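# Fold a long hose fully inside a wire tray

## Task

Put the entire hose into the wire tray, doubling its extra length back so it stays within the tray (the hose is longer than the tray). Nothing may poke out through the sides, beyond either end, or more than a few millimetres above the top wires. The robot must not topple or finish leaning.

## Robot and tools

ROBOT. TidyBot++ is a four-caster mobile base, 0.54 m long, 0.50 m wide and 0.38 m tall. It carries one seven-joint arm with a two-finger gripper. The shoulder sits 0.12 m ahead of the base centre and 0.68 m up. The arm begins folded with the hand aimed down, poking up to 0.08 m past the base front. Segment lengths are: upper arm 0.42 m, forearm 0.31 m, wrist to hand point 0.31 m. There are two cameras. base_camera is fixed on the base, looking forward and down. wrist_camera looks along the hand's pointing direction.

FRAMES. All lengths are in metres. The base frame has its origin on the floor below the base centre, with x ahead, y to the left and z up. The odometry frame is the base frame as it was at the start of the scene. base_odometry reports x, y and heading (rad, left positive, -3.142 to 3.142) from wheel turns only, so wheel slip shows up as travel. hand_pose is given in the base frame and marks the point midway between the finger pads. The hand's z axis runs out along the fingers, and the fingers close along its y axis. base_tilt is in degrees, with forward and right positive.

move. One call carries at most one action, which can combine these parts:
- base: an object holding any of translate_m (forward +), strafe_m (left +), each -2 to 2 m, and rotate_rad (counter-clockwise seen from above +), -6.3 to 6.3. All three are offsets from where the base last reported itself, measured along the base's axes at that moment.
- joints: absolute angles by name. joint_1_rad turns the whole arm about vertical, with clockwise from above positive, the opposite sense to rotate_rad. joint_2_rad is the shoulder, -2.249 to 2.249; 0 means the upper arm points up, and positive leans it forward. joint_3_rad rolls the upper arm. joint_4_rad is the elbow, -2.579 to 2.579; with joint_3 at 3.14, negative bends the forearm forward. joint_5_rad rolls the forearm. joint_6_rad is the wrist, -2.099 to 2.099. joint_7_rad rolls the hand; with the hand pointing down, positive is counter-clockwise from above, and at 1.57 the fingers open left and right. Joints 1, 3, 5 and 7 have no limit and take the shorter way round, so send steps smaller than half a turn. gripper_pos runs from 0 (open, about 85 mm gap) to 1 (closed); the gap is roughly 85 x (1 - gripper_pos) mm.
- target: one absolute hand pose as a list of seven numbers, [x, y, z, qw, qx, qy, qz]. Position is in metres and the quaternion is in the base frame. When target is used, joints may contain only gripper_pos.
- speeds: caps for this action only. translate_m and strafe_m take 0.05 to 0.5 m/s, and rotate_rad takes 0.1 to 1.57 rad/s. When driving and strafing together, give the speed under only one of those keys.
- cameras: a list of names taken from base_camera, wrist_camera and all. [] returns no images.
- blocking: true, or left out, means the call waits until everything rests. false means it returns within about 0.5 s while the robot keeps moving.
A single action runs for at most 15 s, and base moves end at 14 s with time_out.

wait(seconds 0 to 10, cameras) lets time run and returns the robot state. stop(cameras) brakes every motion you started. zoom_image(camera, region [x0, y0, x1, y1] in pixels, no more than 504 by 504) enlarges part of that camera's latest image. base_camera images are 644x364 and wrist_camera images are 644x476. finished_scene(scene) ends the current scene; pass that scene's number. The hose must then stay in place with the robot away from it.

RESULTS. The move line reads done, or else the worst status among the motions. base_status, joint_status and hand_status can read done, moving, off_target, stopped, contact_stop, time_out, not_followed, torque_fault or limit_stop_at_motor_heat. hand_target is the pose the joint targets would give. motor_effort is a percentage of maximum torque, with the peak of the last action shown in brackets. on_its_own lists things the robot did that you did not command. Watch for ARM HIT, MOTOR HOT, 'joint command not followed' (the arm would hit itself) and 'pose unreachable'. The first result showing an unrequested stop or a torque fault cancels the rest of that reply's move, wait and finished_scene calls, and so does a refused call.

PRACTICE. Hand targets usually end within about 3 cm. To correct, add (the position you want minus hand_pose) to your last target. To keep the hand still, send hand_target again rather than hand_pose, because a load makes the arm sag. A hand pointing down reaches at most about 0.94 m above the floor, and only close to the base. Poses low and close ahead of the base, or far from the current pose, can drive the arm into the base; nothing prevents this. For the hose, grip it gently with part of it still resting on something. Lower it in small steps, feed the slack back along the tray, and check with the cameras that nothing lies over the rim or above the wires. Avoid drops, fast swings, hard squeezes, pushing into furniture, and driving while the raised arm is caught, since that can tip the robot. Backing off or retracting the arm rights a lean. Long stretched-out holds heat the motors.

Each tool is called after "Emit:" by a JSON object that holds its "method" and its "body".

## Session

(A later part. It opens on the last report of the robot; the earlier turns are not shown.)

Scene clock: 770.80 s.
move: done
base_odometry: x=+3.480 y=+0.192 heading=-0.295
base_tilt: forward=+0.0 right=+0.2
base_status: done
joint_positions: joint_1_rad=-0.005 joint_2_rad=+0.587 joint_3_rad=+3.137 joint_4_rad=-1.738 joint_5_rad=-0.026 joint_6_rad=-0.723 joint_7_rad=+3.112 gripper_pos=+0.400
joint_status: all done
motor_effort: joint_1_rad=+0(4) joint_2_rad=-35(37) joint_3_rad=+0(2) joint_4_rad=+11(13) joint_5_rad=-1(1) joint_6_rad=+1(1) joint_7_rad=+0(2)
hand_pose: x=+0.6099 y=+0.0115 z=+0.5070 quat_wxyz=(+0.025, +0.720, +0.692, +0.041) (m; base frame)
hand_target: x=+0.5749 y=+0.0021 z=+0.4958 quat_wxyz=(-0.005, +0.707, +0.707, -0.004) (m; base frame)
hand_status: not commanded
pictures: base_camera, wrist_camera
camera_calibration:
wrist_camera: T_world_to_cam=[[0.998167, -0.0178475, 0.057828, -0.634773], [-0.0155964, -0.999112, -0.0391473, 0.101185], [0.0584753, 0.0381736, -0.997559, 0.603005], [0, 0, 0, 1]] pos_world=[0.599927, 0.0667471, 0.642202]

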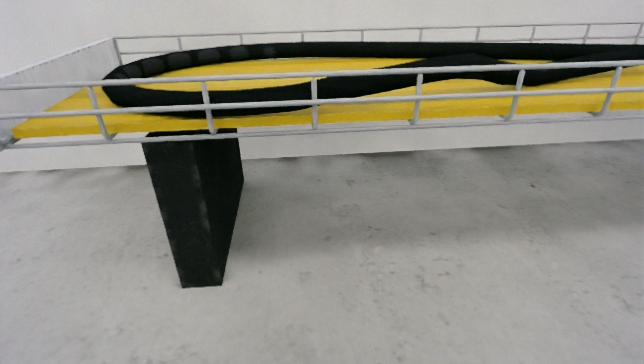

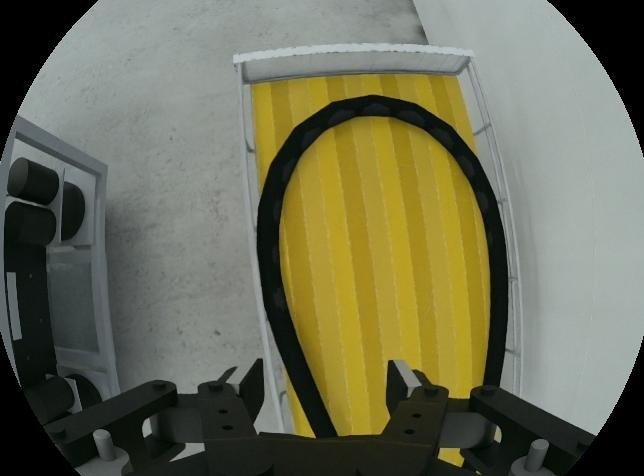

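Emit:
{"method": "move", "body": {"base": {"strafe_m":-0.7}}}

Emit:
{"method": "move", "body": {"base": {"strafe_m":-0.6}}}

Emit:
{"method": "move", "body": {"base": {"strafe_m":-0.4}}}

Scene clock: 787.63 s.
move: done
base_odometry: x=+3.276 y=-0.478 heading=-0.296
base_tilt: forward=-0.1 right=+0.2
base_status: done
joint_positions: joint_1_rad=+0.001 joint_2_rad=+0.586 joint_3_rad=+3.138 joint_4_rad=-1.740 joint_5_rad=-0.026 joint_6_rad=-0.726 joint_7_rad=+3.112 gripper_pos=+0.400
joint_status: not commanded
motor_effort: joint_1_rad=-1(3) joint_2_rad=-34(37) joint_3_rad=+0(2) joint_4_rad=+11(12) joint_5_rad=-1(1) joint_6_rad=+0(1) joint_7_rad=+0(1)
hand_pose: x=+0.6087 y=+0.0085 z=+0.5071 quat_wxyz=(+0.024, +0.722, +0.690, +0.040) (m; base frame)
hand_target: x=+0.5749 y=+0.0021 z=+0.4958 quat_wxyz=(-0.005, +0.707, +0.707, -0.004) (m; base frame)
hand_status: not commanded
pictures: base_camera, wrist_camera
camera_calibration:
wrist_camera: T_world_to_cam=[[0.998201, -0.0238406, 0.0550151, -0.632149], [-0.0217118, -0.999004, -0.0389744, 0.101813], [0.0558895, 0.0377098, -0.997725, 0.604949], [0, 0, 0, 1]] pos_world=[0.599412, 0.0638287, 0.642318]

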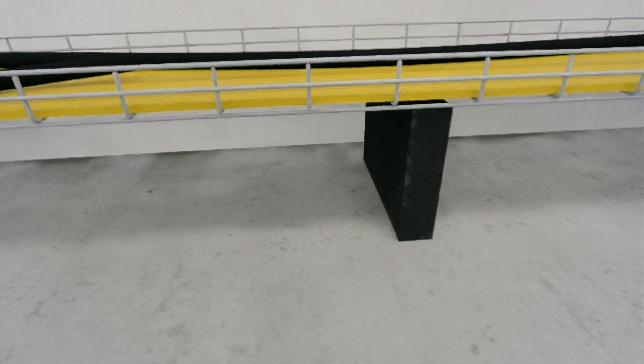

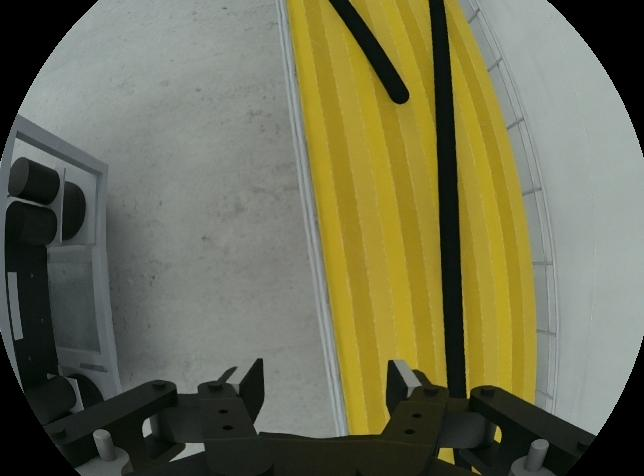

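Scene clock: 790.13 s.
move: done
base_odometry: x=+3.101 y=-1.052 heading=-0.296
base_tilt: forward=-0.2 right=+0.2
base_status: done
joint_positions: joint_1_rad=+0.002 joint_2_rad=+0.586 joint_3_rad=+3.138 joint_4_rad=-1.740 joint_5_rad=-0.026 joint_6_rad=-0.726 joint_7_rad=+3.112 gripper_pos=+0.400
joint_status: not commanded
motor_effort: joint_1_rad=+0(3) joint_2_rad=-35(36) joint_3_rad=+0(2) joint_4_rad=+11(12) joint_5_rad=+0(1) joint_6_rad=+1(1) joint_7_rad=+0(1)
hand_pose: x=+0.6087 y=+0.0076 z=+0.5072 quat_wxyz=(+0.024, +0.723, +0.689, +0.039) (m; base frame)
hand_target: x=+0.5749 y=+0.0021 z=+0.4958 quat_wxyz=(-0.005, +0.707, +0.707, -0.004) (m; base frame)
hand_status: not commanded
pictures: base_camera, wrist_camera
camera_calibration:
wrist_camera: T_world_to_cam=[[0.998151, -0.0257073, 0.0550784, -0.632189], [-0.0235884, -0.998969, -0.0387808, 0.101905], [0.0560185, 0.0374099, -0.997729, 0.604934], [0, 0, 0, 1]] pos_world=[0.599537, 0.0629173, 0.642332]

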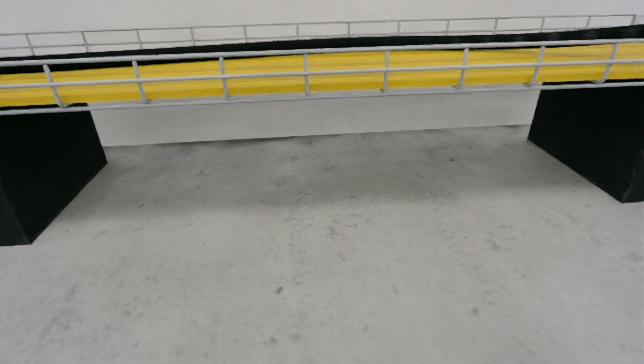

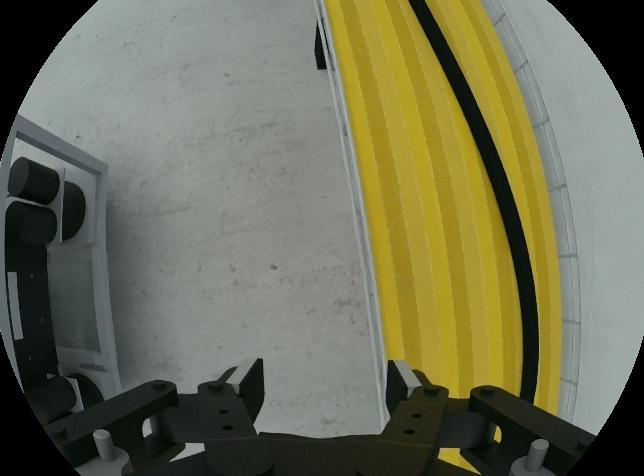

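Scene clock: 792.23 s.
move: done
base_odometry: x=+2.984 y=-1.434 heading=-0.296
base_tilt: forward=-0.2 right=+0.1
base_status: done
joint_positions: joint_1_rad=+0.006 joint_2_rad=+0.586 joint_3_rad=+3.140 joint_4_rad=-1.740 joint_5_rad=-0.026 joint_6_rad=-0.726 joint_7_rad=+3.112 gripper_pos=+0.400
joint_status: not commanded
motor_effort: joint_1_rad=-1(4) joint_2_rad=-34(36) joint_3_rad=+0(2) joint_4_rad=+12(12) joint_5_rad=+0(1) joint_6_rad=+1(1) joint_7_rad=-1(1)
hand_pose: x=+0.6088 y=+0.0046 z=+0.5072 quat_wxyz=(+0.025, +0.725, +0.687, +0.039) (m; base frame)
hand_target: x=+0.5749 y=+0.0021 z=+0.4958 quat_wxyz=(-0.005, +0.707, +0.707, -0.004) (m; base frame)
hand_status: not commanded
pictures: base_camera, wrist_camera
camera_calibration:
wrist_camera: T_world_to_cam=[[0.997991, -0.0312504, 0.0551085, -0.632196], [-0.0292091, -0.998871, -0.037467, 0.101678], [0.0562171, 0.0357821, -0.997777, 0.604962], [0, 0, 0, 1]] pos_world=[0.599887, 0.0601602, 0.642267]

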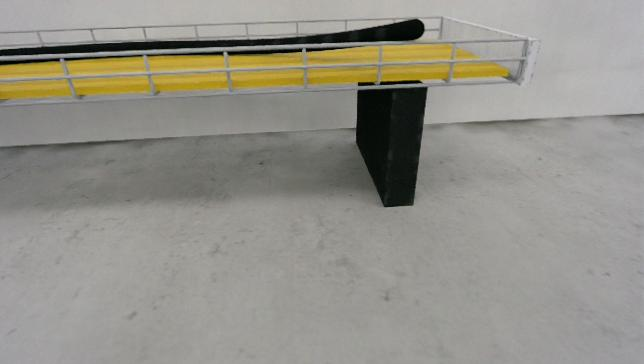

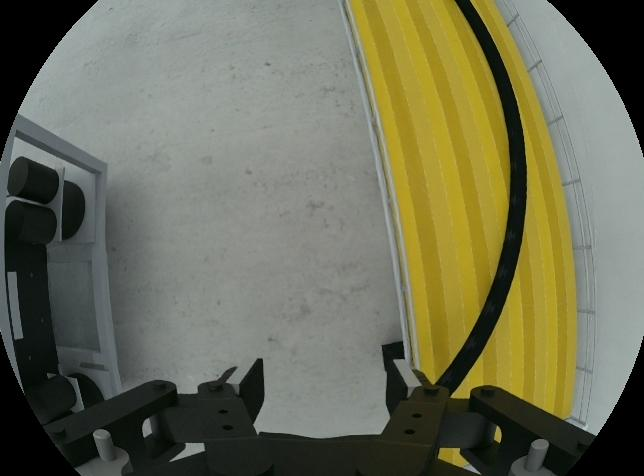

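Emit:
{"method": "move", "body": {"base": {"strafe_m":-0.35,"translate_m":0.05}}}

Emit:
{"method": "zoom_image", "body": {"camera": "base_camera", "region": [150, 0, 500, 200]}}

Scene clock: 801.50 s.
move: done
base_odometry: x=+2.929 y=-1.784 heading=-0.297
base_tilt: forward=-0.2 right=+0.2
base_status: done
joint_positions: joint_1_rad=+0.006 joint_2_rad=+0.586 joint_3_rad=+3.141 joint_4_rad=-1.740 joint_5_rad=-0.026 joint_6_rad=-0.726 joint_7_rad=+3.112 gripper_pos=+0.400
joint_status: not commanded
motor_effort: joint_1_rad=-1(4) joint_2_rad=-35(36) joint_3_rad=-1(2) joint_4_rad=+11(12) joint_5_rad=+0(1) joint_6_rad=+1(1) joint_7_rad=-1(1)
hand_pose: x=+0.6088 y=+0.0038 z=+0.5072 quat_wxyz=(+0.025, +0.725, +0.687, +0.039) (m; base frame)
hand_target: x=+0.5749 y=+0.0021 z=+0.4958 quat_wxyz=(-0.005, +0.707, +0.707, -0.004) (m; base frame)
hand_status: not commanded
pictures: base_camera, wrist_camera
camera_calibration:
wrist_camera: T_world_to_cam=[[0.997944, -0.0326379, 0.0551542, -0.632233], [-0.0306318, -0.998852, -0.0368348, 0.101416], [0.0562931, 0.0350696, -0.997798, 0.60496], [0, 0, 0, 1]] pos_world=[0.599985, 0.0594495, 0.642234]

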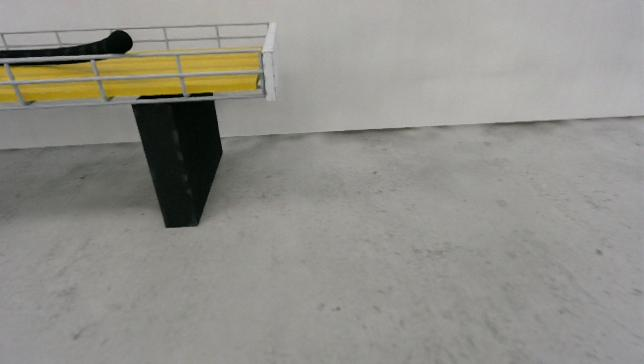

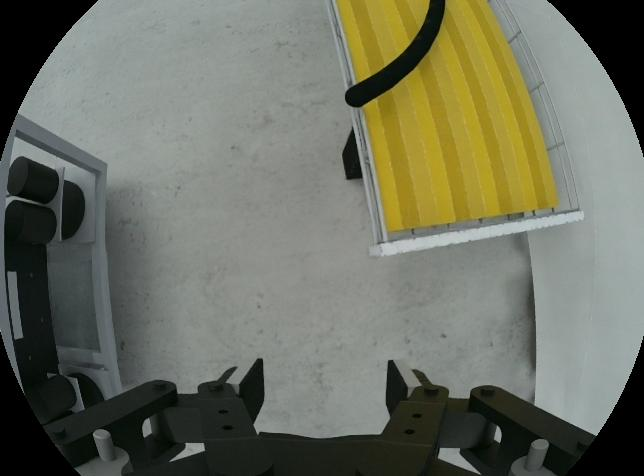

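Scaled by 1.440.

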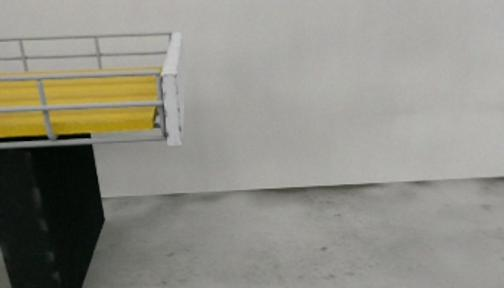

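Emit:
{"method": "move", "body": {"base": {"strafe_m":0.27,"translate_m":0.06,"rotate_rad":0.08}, "joints": {"joint_7_rad":2.2,"gripper_pos":0.2,"joint_2_rad":0.6,"joint_4_rad":-1.755,"joint_6_rad":-0.86}}}

Scene clock: 846.63 s.
move: done
base_odometry: x=+3.066 y=-1.543 heading=-0.216
base_tilt: forward=-0.2 right=+0.2
base_status: done
joint_positions: joint_1_rad=-0.005 joint_2_rad=+0.585 joint_3_rad=+3.138 joint_4_rad=-1.740 joint_5_rad=-0.026 joint_6_rad=-0.780 joint_7_rad=+2.249 gripper_pos=+0.200
joint_status: all done
motor_effort: joint_1_rad=-1(6) joint_2_rad=-34(38) joint_3_rad=+0(4) joint_4_rad=+12(12) joint_5_rad=+0(2) joint_6_rad=+0(2) joint_7_rad=-1(2)
hand_pose: x=+0.5916 y=+0.0112 z=+0.5062 quat_wxyz=(-0.004, +0.945, +0.328, +0.020) (m; base frame)
hand_target: x=+0.5563 y=+0.0021 z=+0.4966 quat_wxyz=(-0.012, +0.950, +0.310, -0.035) (m; base frame)
hand_status: not commanded
pictures: base_camera, wrist_camera
camera_calibration:
wrist_camera: T_world_to_cam=[[0.636956, -0.770398, -0.0278177, -0.350961], [-0.770438, -0.634909, -0.057589, 0.55237], [0.0267047, 0.0581135, -0.997953, 0.621976], [0, 0, 0, 1]] pos_world=[0.632504, 0.0441802, 0.64275]

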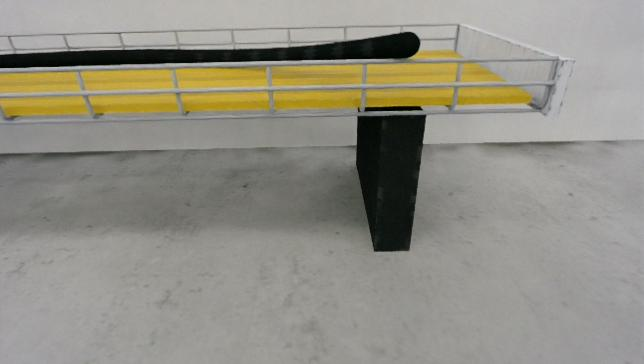

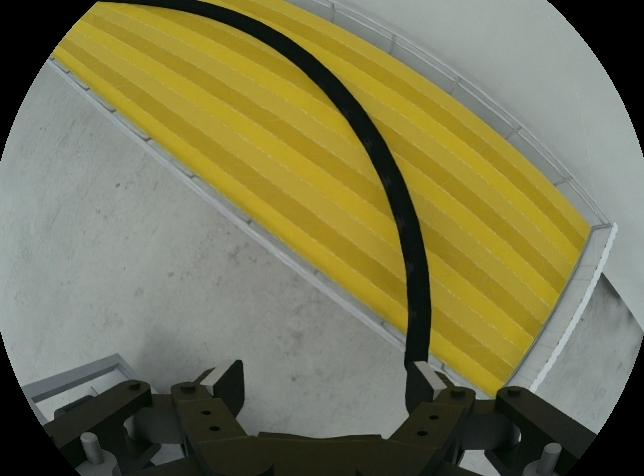

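Emit:
{"method": "move", "body": {"base": {"strafe_m":-0.063}, "joints": {"joint_2_rad":0.948,"joint_4_rad":-1.496,"joint_6_rad":-0.61,"joint_7_rad":2.17}}}

Scene clock: 861.87 s.
move: done
base_odometry: x=+3.053 y=-1.605 heading=-0.216
base_tilt: forward=-0.1 right=+0.2
base_status: done
joint_positions: joint_1_rad=+0.001 joint_2_rad=+0.927 joint_3_rad=+3.138 joint_4_rad=-1.517 joint_5_rad=-0.026 joint_6_rad=-0.689 joint_7_rad=+2.223 gripper_pos=+0.200
joint_status: all done
motor_effort: joint_1_rad=-1(4) joint_2_rad=-42(45) joint_3_rad=-1(3) joint_4_rad=+10(12) joint_5_rad=+0(1) joint_6_rad=+0(1) joint_7_rad=+0(1)
hand_pose: x=+0.6605 y=+0.0076 z=+0.3823 quat_wxyz=(-0.008, +0.950, +0.311, +0.007) (m; base frame)
hand_target: x=+0.6899 y=+0.0023 z=+0.3762 quat_wxyz=(+0.012, +0.954, +0.295, +0.042) (m; base frame)
hand_status: not commanded
pictures: base_camera, wrist_camera
camera_calibration:
wrist_camera: T_world_to_cam=[[0.60837, -0.792416, -0.0442965, -0.375671], [-0.793651, -0.607294, -0.03621, 0.602984], [0.00179236, 0.0571851, -0.998362, 0.513362], [0, 0, 0, 1]] pos_world=[0.706186, 0.0391445, 0.517715]

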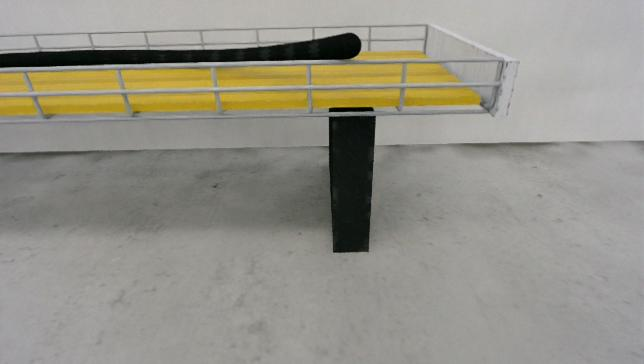

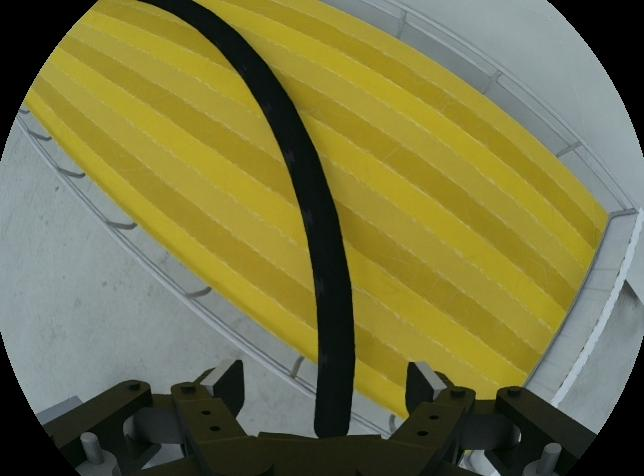

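Emit:
{"method": "move", "body": {"joints": {"joint_2_rad":1.182,"joint_4_rad":-1.451,"joint_6_rad":-0.42}, "cameras": ["wrist_camera"]}}

Emit:
{"method": "move", "body": {"joints": {"gripper_pos":1}}}

Scene clock: 874.67 s.
move: done
base_odometry: x=+3.053 y=-1.605 heading=-0.216
base_tilt: forward=-0.1 right=+0.1
base_status: not commanded
joint_positions: joint_1_rad=+0.001 joint_2_rad=+1.161 joint_3_rad=+3.138 joint_4_rad=-1.469 joint_5_rad=-0.026 joint_6_rad=-0.501 joint_7_rad=+2.222 gripper_pos=+0.200
joint_status: all done
motor_effort: joint_1_rad=+0(1) joint_2_rad=-44(48) joint_3_rad=-1(1) joint_4_rad=+7(10) joint_5_rad=+0(1) joint_6_rad=+0(1) joint_7_rad=-1(1)
hand_pose: x=+0.6622 y=+0.0065 z=+0.2640 quat_wxyz=(-0.006, +0.951, +0.309, +0.007) (m; base frame)
hand_target: x=+0.6890 y=+0.0023 z=+0.2567 quat_wxyz=(+0.012, +0.954, +0.295, +0.043) (m; base frame)
hand_status: not commanded
pictures: wrist_camera
camera_calibration:
wrist_camera: T_world_to_cam=[[0.604855, -0.795294, -0.0407194, -0.381483], [-0.796329, -0.603855, -0.0349103, 0.600796], [0.00317525, 0.0535417, -0.998561, 0.394513], [0, 0, 0, 1]] pos_world=[0.70792, 0.0382797, 0.399386]

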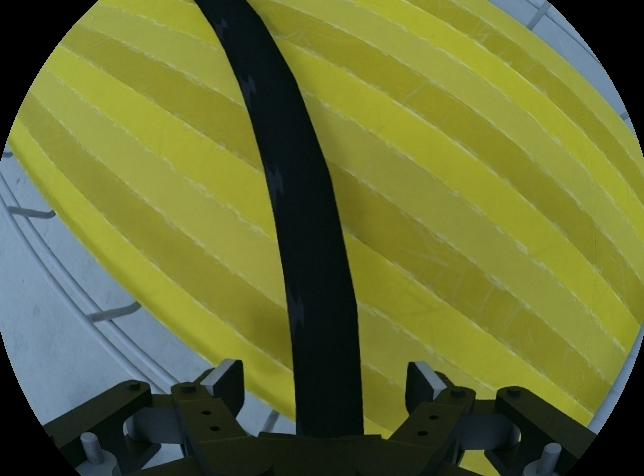

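Scene clock: 875.67 s.
move: off_target
base_odometry: x=+3.053 y=-1.605 heading=-0.216
base_tilt: forward=-0.1 right=+0.2
base_status: not commanded
joint_positions: joint_1_rad=+0.001 joint_2_rad=+1.161 joint_3_rad=+3.138 joint_4_rad=-1.469 joint_5_rad=-0.026 joint_6_rad=-0.500 joint_7_rad=+2.222 gripper_pos=+0.750
joint_status: gripper_pos off_target (ended at +0.750, target +1.000)
motor_effort: joint_1_rad=+0(1) joint_2_rad=-43(45) joint_3_rad=+0(1) joint_4_rad=+7(8) joint_5_rad=+0(1) joint_6_rad=+0(1) joint_7_rad=-1(2)
hand_pose: x=+0.6625 y=+0.0065 z=+0.2641 quat_wxyz=(-0.006, +0.951, +0.309, +0.008) (m; base frame)
hand_target: x=+0.6890 y=+0.0023 z=+0.2567 quat_wxyz=(+0.012, +0.954, +0.295, +0.043) (m; base frame)
hand_status: not commanded
pictures: base_camera, wrist_camera
camera_calibration:
wrist_camera: T_world_to_cam=[[0.604883, -0.795303, -0.040115, -0.381858], [-0.796304, -0.603845, -0.0356714, 0.60123], [0.00414631, 0.0535208, -0.998558, 0.393881], [0, 0, 0, 1]] pos_world=[0.708108, 0.0382753, 0.399442]

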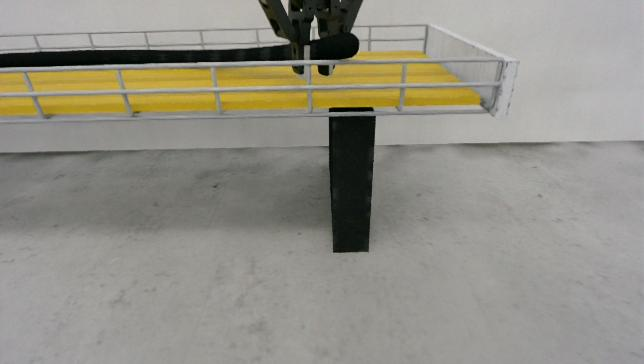

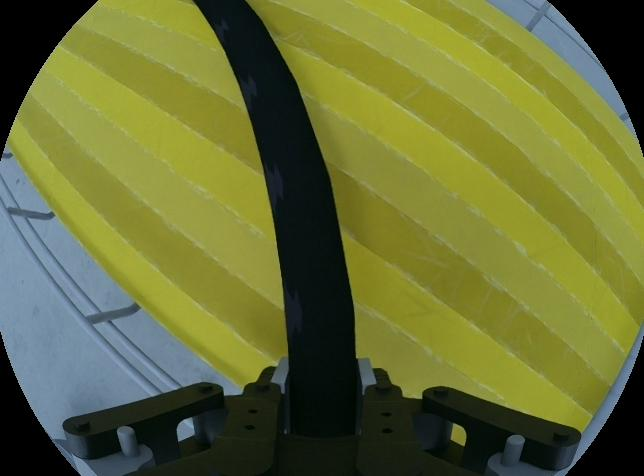

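Emit:
{"method": "move", "body": {"base": {"strafe_m":-0.065}, "joints": {"joint_2_rad":1.13,"joint_4_rad":-1.291,"joint_6_rad":-0.79,"joint_7_rad":3.14}, "speeds": {"strafe_m":0.1}}}

Emit:
{"method": "move", "body": {"joints": {"joint_2_rad":1.256,"joint_4_rad":-1.853,"joint_6_rad":0.65}}}

Scene clock: 899.00 s.
move: done
base_odometry: x=+3.039 y=-1.668 heading=-0.215
base_tilt: forward=-0.1 right=+0.2
base_status: done
joint_positions: joint_1_rad=-0.003 joint_2_rad=+1.120 joint_3_rad=+3.138 joint_4_rad=-1.309 joint_5_rad=-0.026 joint_6_rad=-0.710 joint_7_rad=+3.083 gripper_pos=+0.750
joint_status: all done
motor_effort: joint_1_rad=+1(4) joint_2_rad=-47(48) joint_3_rad=+1(2) joint_4_rad=+10(10) joint_5_rad=+1(1) joint_6_rad=+0(1) joint_7_rad=+1(2)
hand_pose: x=+0.7040 y=+0.0108 z=+0.3161 quat_wxyz=(-0.007, +0.733, +0.681, +0.008) (m; base frame)
hand_target: x=+0.6854 y=+0.0023 z=+0.3146 quat_wxyz=(-0.025, +0.707, +0.706, -0.024) (m; base frame)
hand_status: not commanded
pictures: base_camera, wrist_camera
camera_calibration:
wrist_camera: T_world_to_cam=[[0.998124, -0.0512422, -0.0335048, -0.688356], [-0.0524914, -0.997916, -0.0375332, 0.119951], [-0.0315117, 0.0392215, -0.998734, 0.470732], [0, 0, 0, 1]] pos_world=[0.708195, 0.0659651, 0.451575]

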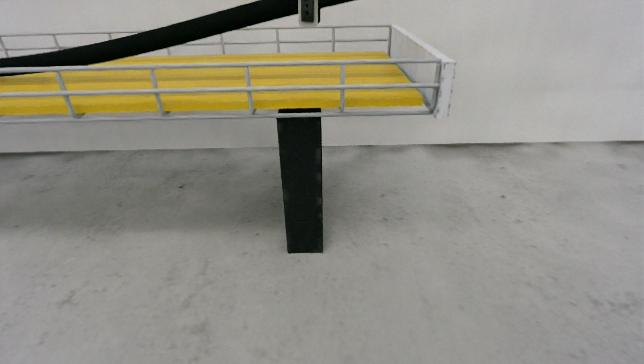

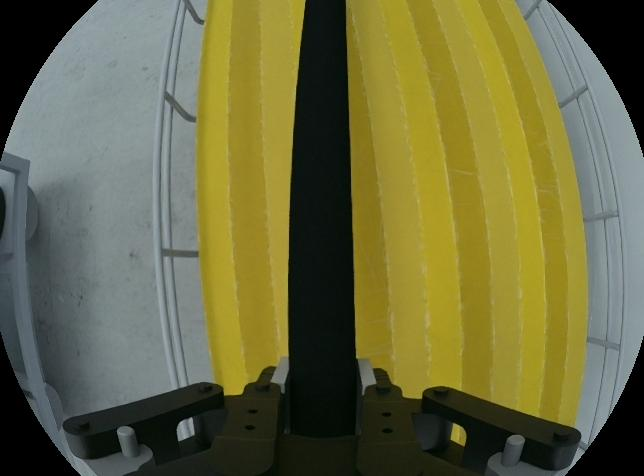

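Scene clock: 901.37 s.
move: done
base_odometry: x=+3.039 y=-1.668 heading=-0.215
base_tilt: forward=-0.2 right=+0.2
base_status: not commanded
joint_positions: joint_1_rad=-0.003 joint_2_rad=+1.232 joint_3_rad=+3.134 joint_4_rad=-1.836 joint_5_rad=-0.026 joint_6_rad=+0.564 joint_7_rad=+3.084 gripper_pos=+0.750
joint_status: all done
motor_effort: joint_1_rad=+2(3) joint_2_rad=-41(48) joint_3_rad=+2(3) joint_4_rad=+4(11) joint_5_rad=-1(2) joint_6_rad=+6(6) joint_7_rad=+0(1)
hand_pose: x=+0.7242 y=+0.0033 z=+0.2582 quat_wxyz=(+0.214, +0.698, +0.644, +0.229) (m; base frame)
hand_target: x=+0.7257 y=+0.0023 z=+0.2564 quat_wxyz=(+0.236, +0.667, +0.666, +0.237) (m; base frame)
hand_status: not commanded
pictures: base_camera, wrist_camera
camera_calibration:
wrist_camera: T_world_to_cam=[[0.822223, -0.0577473, 0.566229, -0.738326], [-0.0396867, -0.998235, -0.0441766, 0.103744], [0.567781, 0.0138513, -0.823063, -0.0654407], [0, 0, 0, 1]] pos_world=[0.648341, 0.0618307, 0.368782]

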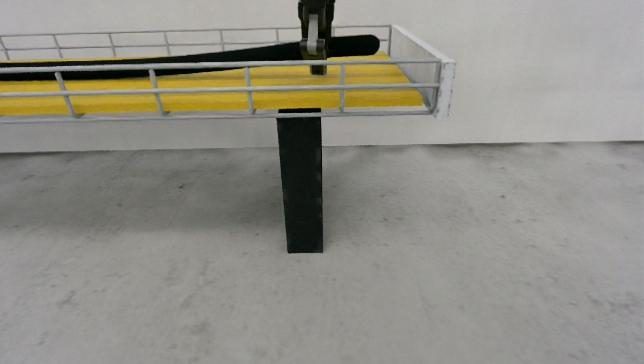

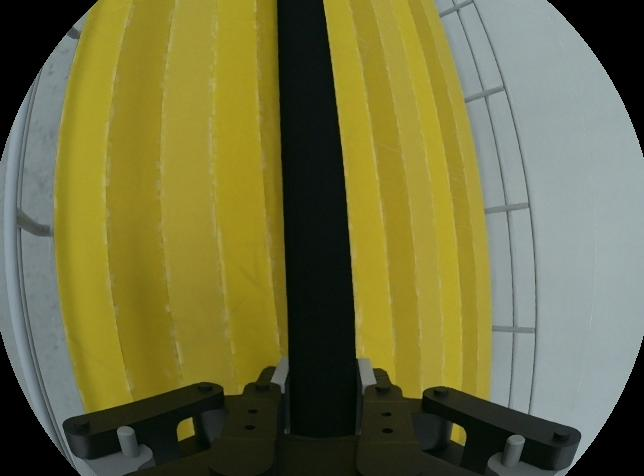

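Emit:
{"method": "move", "body": {"joints": {"joint_2_rad":1.306,"joint_4_rad":-1.853,"joint_6_rad":0.70}, "cameras": ["base_camera"]}}

Emit:
{"method": "move", "body": {"joints": {"gripper_pos":0.4}}}

Scene clock: 907.73 s.
move: off_target
base_odometry: x=+3.039 y=-1.668 heading=-0.215
base_tilt: forward=-0.1 right=+0.2
base_status: not commanded
joint_positions: joint_1_rad=-0.003 joint_2_rad=+1.258 joint_3_rad=+3.134 joint_4_rad=-1.845 joint_5_rad=-0.026 joint_6_rad=+0.630 joint_7_rad=+3.084 gripper_pos=+0.750
joint_status: joint_2_rad off_target (ended at +1.258, target +1.306); the others done
motor_effort: joint_1_rad=+2(3) joint_2_rad=-36(42) joint_3_rad=+3(3) joint_4_rad=+3(8) joint_5_rad=-2(2) joint_6_rad=+4(6) joint_7_rad=+0(1)
hand_pose: x=+0.7245 y=+0.0031 z=+0.2531 quat_wxyz=(+0.225, +0.694, +0.640, +0.239) (m; base frame)
hand_target: x=+0.7160 y=+0.0023 z=+0.2361 quat_wxyz=(+0.236, +0.667, +0.666, +0.237) (m; base frame)
hand_status: not commanded
pictures: base_camera

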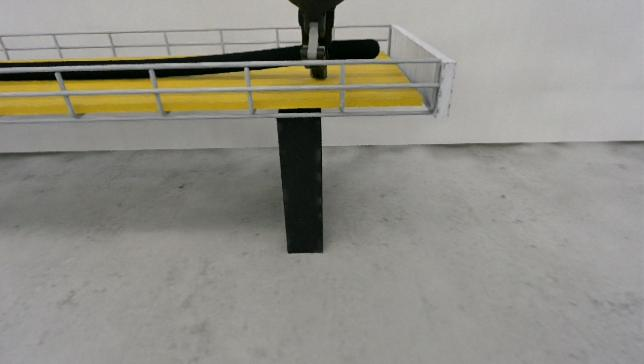

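Scene clock: 908.60 s.
move: done
base_odometry: x=+3.039 y=-1.668 heading=-0.215
base_tilt: forward=-0.1 right=+0.2
base_status: not commanded
joint_positions: joint_1_rad=-0.003 joint_2_rad=+1.255 joint_3_rad=+3.134 joint_4_rad=-1.843 joint_5_rad=-0.026 joint_6_rad=+0.653 joint_7_rad=+3.088 gripper_pos=+0.400
joint_status: all done
motor_effort: joint_1_rad=+0(3) joint_2_rad=-35(38) joint_3_rad=+0(3) joint_4_rad=+0(4) joint_5_rad=+0(2) joint_6_rad=+2(4) joint_7_rad=-1(1)
hand_pose: x=+0.7321 y=+0.0027 z=+0.2595 quat_wxyz=(+0.234, +0.690, +0.639, +0.248) (m; base frame)
hand_target: x=+0.7160 y=+0.0023 z=+0.2361 quat_wxyz=(+0.236, +0.667, +0.666, +0.237) (m; base frame)
hand_status: not commanded
pictures: base_camera, wrist_camera
camera_calibration:
wrist_camera: T_world_to_cam=[[0.788064, -0.0529551, 0.613311, -0.73279], [-0.0345662, -0.998528, -0.0418005, 0.0991322], [0.614622, 0.0117417, -0.788734, -0.11207], [0, 0, 0, 1]] pos_world=[0.649792, 0.0614972, 0.365178]

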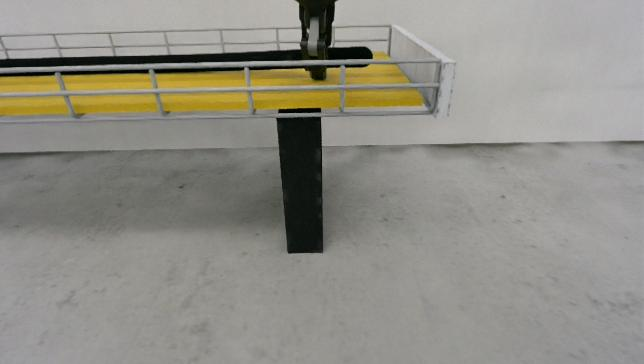

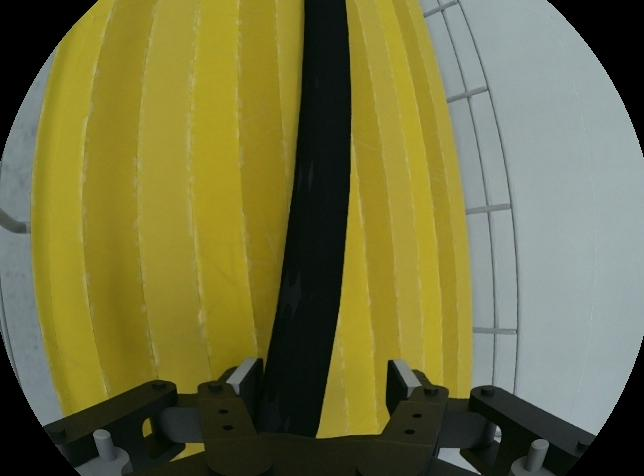

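Emit:
{"method": "move", "body": {"joints": {"joint_2_rad":1.05,"joint_4_rad":-1.853,"joint_6_rad":0.55,"gripper_pos":0.2}, "cameras": []}}

Emit:
{"method": "move", "body": {"joints": {"joint_2_rad":0.6,"joint_4_rad":-1.755,"joint_6_rad":-0.7}}}

Scene clock: 915.43 s.
move: done
base_odometry: x=+3.039 y=-1.668 heading=-0.215
base_tilt: forward=-0.2 right=+0.2
base_status: not commanded
joint_positions: joint_1_rad=-0.003 joint_2_rad=+1.034 joint_3_rad=+3.134 joint_4_rad=-1.851 joint_5_rad=-0.026 joint_6_rad=+0.625 joint_7_rad=+3.088 gripper_pos=+0.200
joint_status: all done
motor_effort: joint_1_rad=-1(1) joint_2_rad=-42(48) joint_3_rad=+0(1) joint_4_rad=+8(9) joint_5_rad=+0(1) joint_6_rad=+7(8) joint_7_rad=-1(2)
hand_pose: x=+0.8003 y=+0.0031 z=+0.3946 quat_wxyz=(+0.292, +0.664, +0.614, +0.311) (m; base frame)
hand_target: x=+0.7791 y=+0.0023 z=+0.3663 quat_wxyz=(+0.271, +0.653, +0.652, +0.272) (m; base frame)
hand_status: not commanded
pictures: none
No camera images: "cameras" was empty.

Scene clock: 917.63 s.
move: done
base_odometry: x=+3.039 y=-1.668 heading=-0.215
base_tilt: forward=-0.2 right=+0.2
base_status: not commanded
joint_positions: joint_1_rad=-0.003 joint_2_rad=+0.584 joint_3_rad=+3.134 joint_4_rad=-1.774 joint_5_rad=-0.026 joint_6_rad=-0.616 joint_7_rad=+3.088 gripper_pos=+0.200
joint_status: all done
motor_effort: joint_1_rad=+0(1) joint_2_rad=-35(46) joint_3_rad=+0(1) joint_4_rad=+12(12) joint_5_rad=+0(1) joint_6_rad=+1(8) joint_7_rad=-1(1)
hand_pose: x=+0.6249 y=+0.0115 z=+0.5036 quat_wxyz=(+0.050, +0.727, +0.682, +0.068) (m; base frame)
hand_target: x=+0.6060 y=+0.0022 z=+0.4969 quat_wxyz=(+0.030, +0.707, +0.706, +0.031) (m; base frame)
hand_status: not commanded
pictures: base_camera, wrist_camera
camera_calibration:
wrist_camera: T_world_to_cam=[[0.990309, -0.0436839, 0.131832, -0.681545], [-0.0380879, -0.998275, -0.0446763, 0.118073], [0.133556, 0.0392221, -0.990265, 0.548079], [0, 0, 0, 1]] pos_world=[0.606238, 0.0666005, 0.637867]

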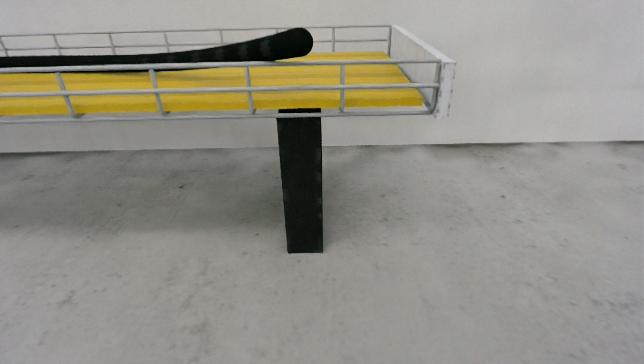

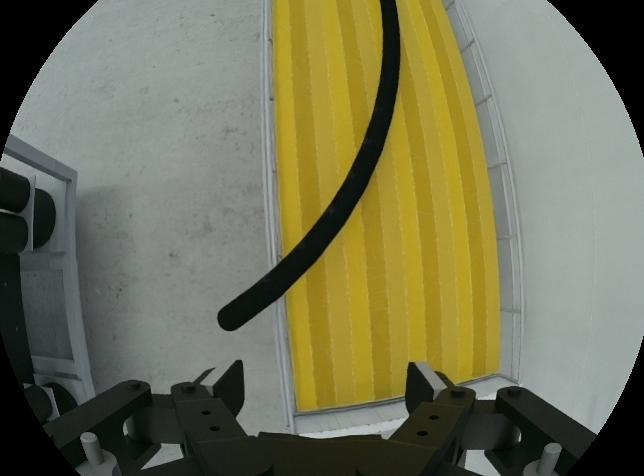

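Emit:
{"method": "move", "body": {"base": {"strafe_m":1.549,"translate_m":0.055,"rotate_rad":-0.025}, "joints": {"joint_7_rad":3.68,"gripper_pos":0.2,"joint_2_rad":0.6,"joint_4_rad":-1.755,"joint_6_rad":-0.86}}}

Scene clock: 992.17 s.
move: done
base_odometry: x=+3.424 y=-0.167 heading=-0.242
base_tilt: forward=-0.1 right=+0.2
base_status: done
joint_positions: joint_1_rad=+0.000 joint_2_rad=+0.584 joint_3_rad=+3.142 joint_4_rad=-1.772 joint_5_rad=-0.026 joint_6_rad=-0.781 joint_7_rad=+3.629 gripper_pos=+0.200
joint_status: all done
motor_effort: joint_1_rad=-1(4) joint_2_rad=-33(36) joint_3_rad=+0(3) joint_4_rad=+11(12) joint_5_rad=+0(1) joint_6_rad=+0(2) joint_7_rad=-1(1)
hand_pose: x=+0.5751 y=+0.0067 z=+0.4996 quat_wxyz=(-0.002, +0.524, +0.852, +0.009) (m; base frame)
hand_target: x=+0.5563 y=+0.0021 z=+0.4966 quat_wxyz=(-0.032, +0.493, +0.869, -0.018) (m; base frame)
hand_status: not commanded
pictures: base_camera, wrist_camera
camera_calibration:
wrist_camera: T_world_to_cam=[[0.882157, 0.470472, -0.0213146, -0.496683], [0.469797, -0.882258, -0.0301916, -0.18891], [-0.0330093, 0.0166203, -0.999317, 0.651422], [0, 0, 0, 1]] pos_world=[0.548405, 0.0561808, 0.634687]

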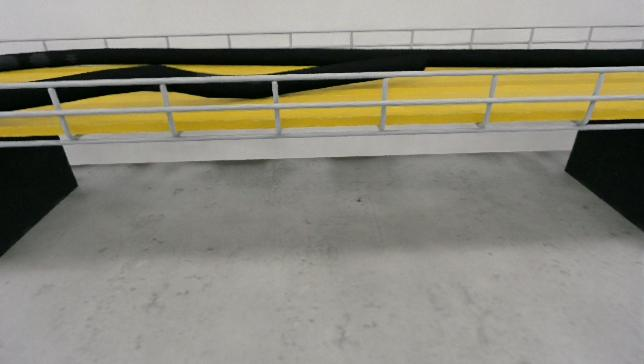

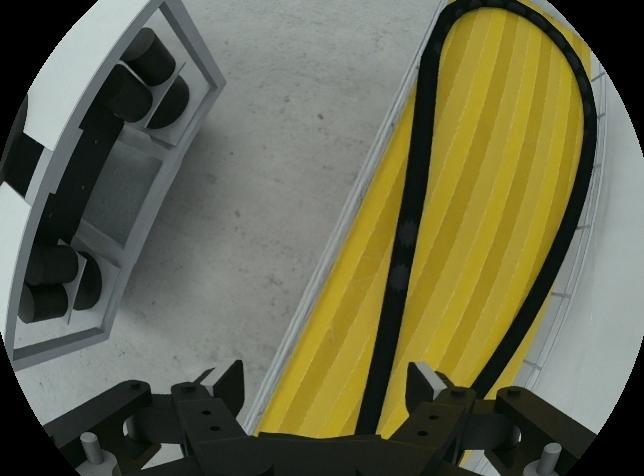

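Emit:
{"method": "move", "body": {"base": {"strafe_m":-0.025}, "joints": {"joint_2_rad":1.009,"joint_4_rad":-1.482,"joint_6_rad":-0.56,"joint_7_rad":3.42}, "cameras": ["wrist_camera"]}}

Scene clock: 1006.07 s.
move: done
base_odometry: x=+3.418 y=-0.191 heading=-0.242
base_tilt: forward=-0.3 right=+0.2
base_status: done
joint_positions: joint_1_rad=+0.005 joint_2_rad=+0.987 joint_3_rad=+3.143 joint_4_rad=-1.502 joint_5_rad=-0.026 joint_6_rad=-0.641 joint_7_rad=+3.473 gripper_pos=+0.200
joint_status: all done
motor_effort: joint_1_rad=-1(4) joint_2_rad=-43(46) joint_3_rad=-1(2) joint_4_rad=+9(11) joint_5_rad=-1(1) joint_6_rad=+0(1) joint_7_rad=+0(1)
hand_pose: x=+0.6643 y=+0.0030 z=+0.3525 quat_wxyz=(+0.000, +0.591, +0.806, +0.009) (m; base frame)
hand_target: x=+0.6936 y=+0.0023 z=+0.3458 quat_wxyz=(+0.036, +0.601, +0.798, +0.028) (m; base frame)
hand_status: not commanded
pictures: wrist_camera
camera_calibration:
wrist_camera: T_world_to_cam=[[0.946679, 0.321591, -0.0194455, -0.619856], [0.321028, -0.946675, -0.0273451, -0.140484], [-0.0272025, 0.0196445, -0.999437, 0.50363], [0, 0, 0, 1]] pos_world=[0.645604, 0.0564539, 0.487451]

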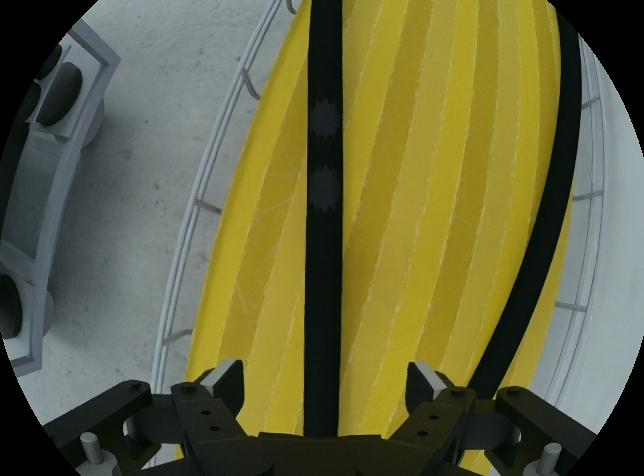

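Perfect alignment. Lower, grip, lift.

Emit:
{"method": "move", "body": {"joints": {"joint_2_rad":1.243,"joint_4_rad":-1.413,"joint_6_rad":-0.40}, "cameras": ["wrist_camera"]}}

Emit:
{"method": "move", "body": {"joints": {"gripper_pos":1}, "cameras": ["wrist_camera"]}}

Emit:
{"method": "move", "body": {"joints": {"joint_2_rad":0.72,"joint_4_rad":-1.60,"joint_6_rad":-0.90}}}

Scene clock: 1011.60 s.
move: done
base_odometry: x=+3.418 y=-0.191 heading=-0.242
base_tilt: forward=-0.2 right=+0.1
base_status: not commanded
joint_positions: joint_1_rad=+0.005 joint_2_rad=+1.213 joint_3_rad=+3.143 joint_4_rad=-1.430 joint_5_rad=-0.026 joint_6_rad=-0.481 joint_7_rad=+3.472 gripper_pos=+0.200
joint_status: all done
motor_effort: joint_1_rad=-1(1) joint_2_rad=-44(48) joint_3_rad=-1(1) joint_4_rad=+7(10) joint_5_rad=-1(1) joint_6_rad=+0(1) joint_7_rad=+0(1)
hand_pose: x=+0.6687 y=+0.0018 z=+0.2416 quat_wxyz=(+0.004, +0.593, +0.805, +0.009) (m; base frame)
hand_target: x=+0.6907 y=+0.0023 z=+0.2291 quat_wxyz=(+0.034, +0.601, +0.798, +0.026) (m; base frame)
hand_status: not commanded
pictures: wrist_camera
camera_calibration:
wrist_camera: T_world_to_cam=[[0.947882, 0.31826, -0.0151539, -0.627616], [0.317902, -0.947867, -0.0220733, -0.145193], [-0.0213889, 0.0161054, -0.999642, 0.389073], [0, 0, 0, 1]] pos_world=[0.649385, 0.055855, 0.376218]

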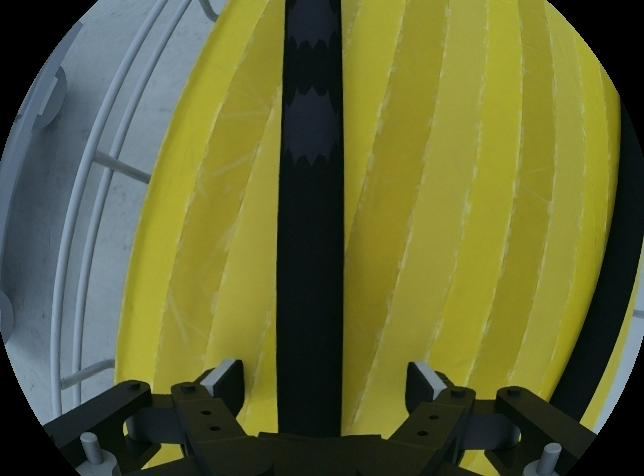

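Scene clock: 1012.60 s.
move: off_target
base_odometry: x=+3.418 y=-0.191 heading=-0.242
base_tilt: forward=-0.2 right=+0.2
base_status: not commanded
joint_positions: joint_1_rad=+0.005 joint_2_rad=+1.202 joint_3_rad=+3.143 joint_4_rad=-1.430 joint_5_rad=-0.026 joint_6_rad=-0.480 joint_7_rad=+3.472 gripper_pos=+0.757
joint_status: gripper_pos off_target (ended at +0.757, target +1.000)
motor_effort: joint_1_rad=-1(2) joint_2_rad=-40(44) joint_3_rad=-1(2) joint_4_rad=+9(12) joint_5_rad=-1(1) joint_6_rad=+4(6) joint_7_rad=-1(1)
hand_pose: x=+0.6742 y=+0.0018 z=+0.2482 quat_wxyz=(+0.009, +0.593, +0.805, +0.013) (m; base frame)
hand_target: x=+0.6907 y=+0.0023 z=+0.2291 quat_wxyz=(+0.034, +0.601, +0.798, +0.026) (m; base frame)
hand_status: not commanded
pictures: wrist_camera
camera_calibration:
wrist_camera: T_world_to_cam=[[0.948041, 0.318133, -0.00303103, -0.635805], [0.318032, -0.947911, -0.0179207, -0.147937], [-0.00857431, 0.0160256, -0.999835, 0.38717], [0, 0, 0, 1]] pos_world=[0.653137, 0.0558351, 0.382528]

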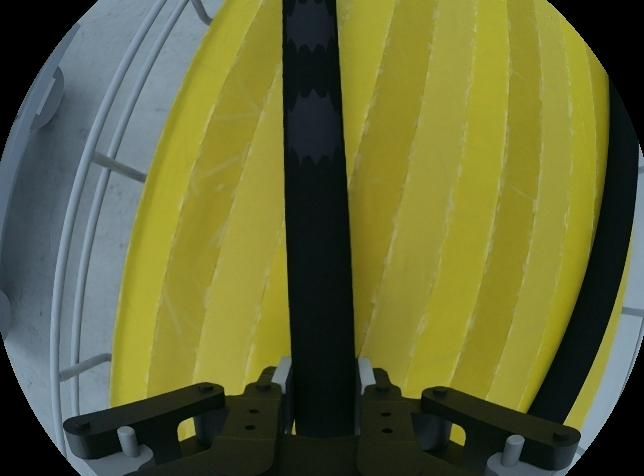

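Scene clock: 1014.33 s.
move: done
base_odometry: x=+3.418 y=-0.191 heading=-0.242
base_tilt: forward=-0.1 right=+0.2
base_status: not commanded
joint_positions: joint_1_rad=+0.005 joint_2_rad=+0.715 joint_3_rad=+3.143 joint_4_rad=-1.590 joint_5_rad=-0.026 joint_6_rad=-0.824 joint_7_rad=+3.472 gripper_pos=+0.757
joint_status: all done
motor_effort: joint_1_rad=-1(1) joint_2_rad=-40(51) joint_3_rad=-1(1) joint_4_rad=+13(14) joint_5_rad=-2(3) joint_6_rad=+1(4) joint_7_rad=-1(2)
hand_pose: x=+0.6323 y=+0.0043 z=+0.4776 quat_wxyz=(+0.000, +0.591, +0.807, +0.011) (m; base frame)
hand_target: x=+0.6022 y=+0.0021 z=+0.4737 quat_wxyz=(-0.032, +0.601, +0.798, -0.023) (m; base frame)
hand_status: not commanded
pictures: base_camera, wrist_camera
camera_calibration:
wrist_camera: T_world_to_cam=[[0.946336, 0.322762, -0.0165397, -0.588682], [0.322184, -0.946193, -0.0302895, -0.124834], [-0.025426, 0.0233353, -0.999404, 0.626631], [0, 0, 0, 1]] pos_world=[0.613243, 0.0572644, 0.61274]

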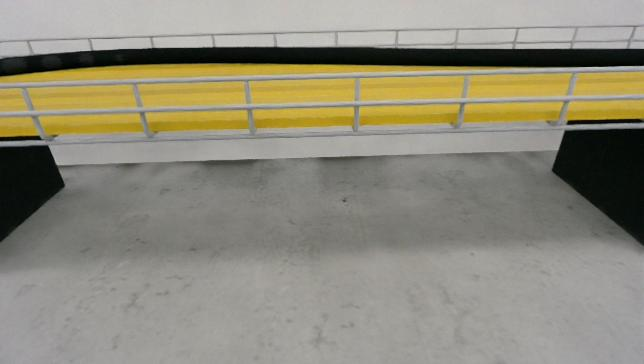

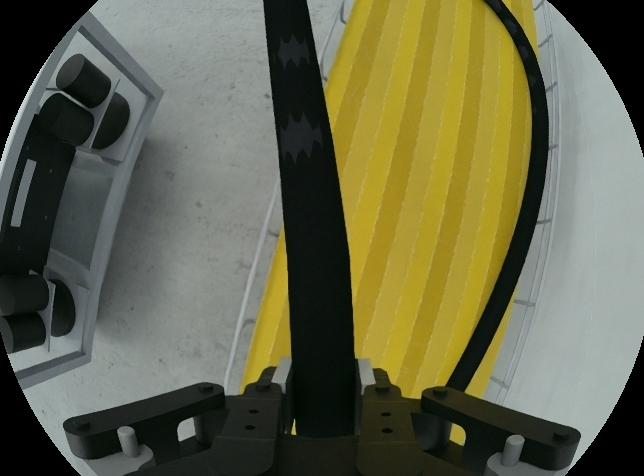

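Emit:
{"method": "move", "body": {"base": {"strafe_m":0.45}, "joints": {"joint_7_rad":2.8}, "speeds": {"strafe_m":0.25}, "cameras": ["wrist_camera"]}}

Emit:
{"method": "move", "body": {"base": {"strafe_m":0.35}, "joints": {"joint_7_rad":1.7}, "speeds": {"strafe_m":0.2}}}

Scene clock: 1027.40 s.
move: done
base_odometry: x=+3.525 y=+0.246 heading=-0.243
base_tilt: forward=-0.1 right=+0.1
base_status: done
joint_positions: joint_1_rad=-0.005 joint_2_rad=+0.713 joint_3_rad=+3.142 joint_4_rad=-1.596 joint_5_rad=-0.015 joint_6_rad=-0.843 joint_7_rad=+2.855 gripper_pos=+0.757
joint_status: all done
motor_effort: joint_1_rad=+0(5) joint_2_rad=-39(41) joint_3_rad=+0(5) joint_4_rad=+14(14) joint_5_rad=-2(6) joint_6_rad=+3(3) joint_7_rad=-2(3)
hand_pose: x=+0.6237 y=+0.0071 z=+0.4774 quat_wxyz=(-0.007, +0.803, +0.596, -0.001) (m; base frame)
hand_target: x=+0.6022 y=+0.0021 z=+0.4737 quat_wxyz=(-0.023, +0.816, +0.577, -0.032) (m; base frame)
hand_status: not commanded
pictures: wrist_camera
camera_calibration:
wrist_camera: T_world_to_cam=[[0.962424, -0.267418, -0.0472064, -0.572662], [-0.268776, -0.962875, -0.0251317, 0.246778], [-0.0387331, 0.0368753, -0.998569, 0.633928], [0, 0, 0, 1]] pos_world=[0.642026, 0.0610996, 0.61219]

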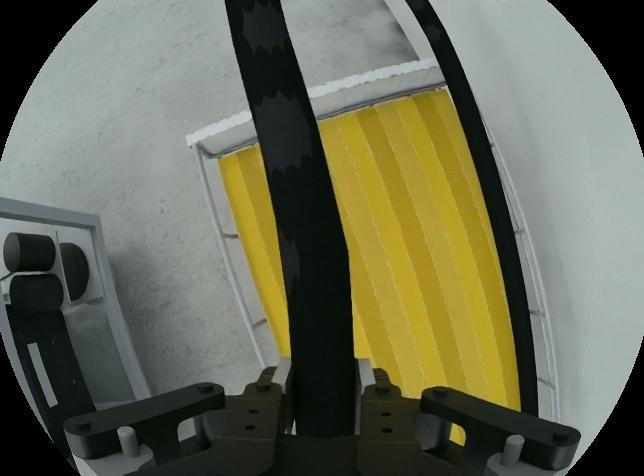

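Scene clock: 1029.90 s.
move: done
base_odometry: x=+3.610 y=+0.586 heading=-0.244
base_tilt: forward=-0.1 right=+0.2
base_status: done
joint_positions: joint_1_rad=-0.004 joint_2_rad=+0.703 joint_3_rad=+3.140 joint_4_rad=-1.603 joint_5_rad=-0.015 joint_6_rad=-0.853 joint_7_rad=+1.757 gripper_pos=+0.757
joint_status: all done
motor_effort: joint_1_rad=+0(4) joint_2_rad=-36(40) joint_3_rad=+0(3) joint_4_rad=+15(16) joint_5_rad=-1(2) joint_6_rad=+4(5) joint_7_rad=-2(3)
hand_pose: x=+0.6185 y=+0.0079 z=+0.4804 quat_wxyz=(-0.007, +0.996, +0.090, -0.008) (m; base frame)
hand_target: x=+0.6022 y=+0.0021 z=+0.4737 quat_wxyz=(-0.003, +0.997, +0.065, -0.039) (m; base frame)
hand_status: not commanded
pictures: base_camera, wrist_camera
camera_calibration:
wrist_camera: T_world_to_cam=[[0.200597, -0.978353, -0.0508619, -0.0887336], [-0.979638, -0.200766, -0.00183061, 0.668683], [-0.00842033, 0.0501934, -0.998704, 0.61794], [0, 0, 0, 1]] pos_world=[0.67807, 0.0164193, 0.61385]

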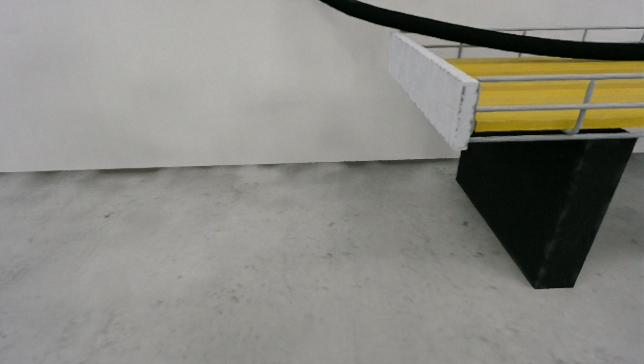

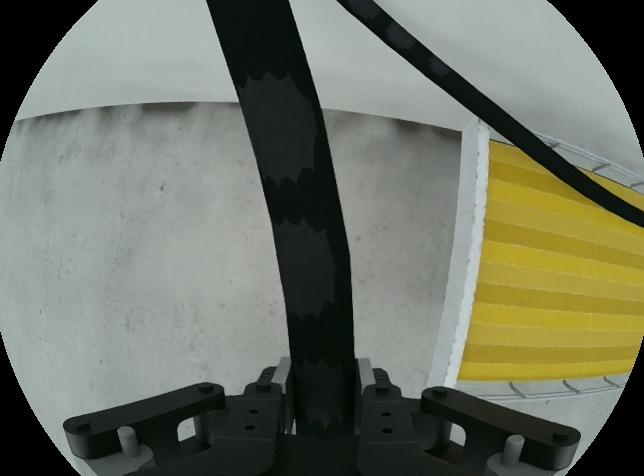

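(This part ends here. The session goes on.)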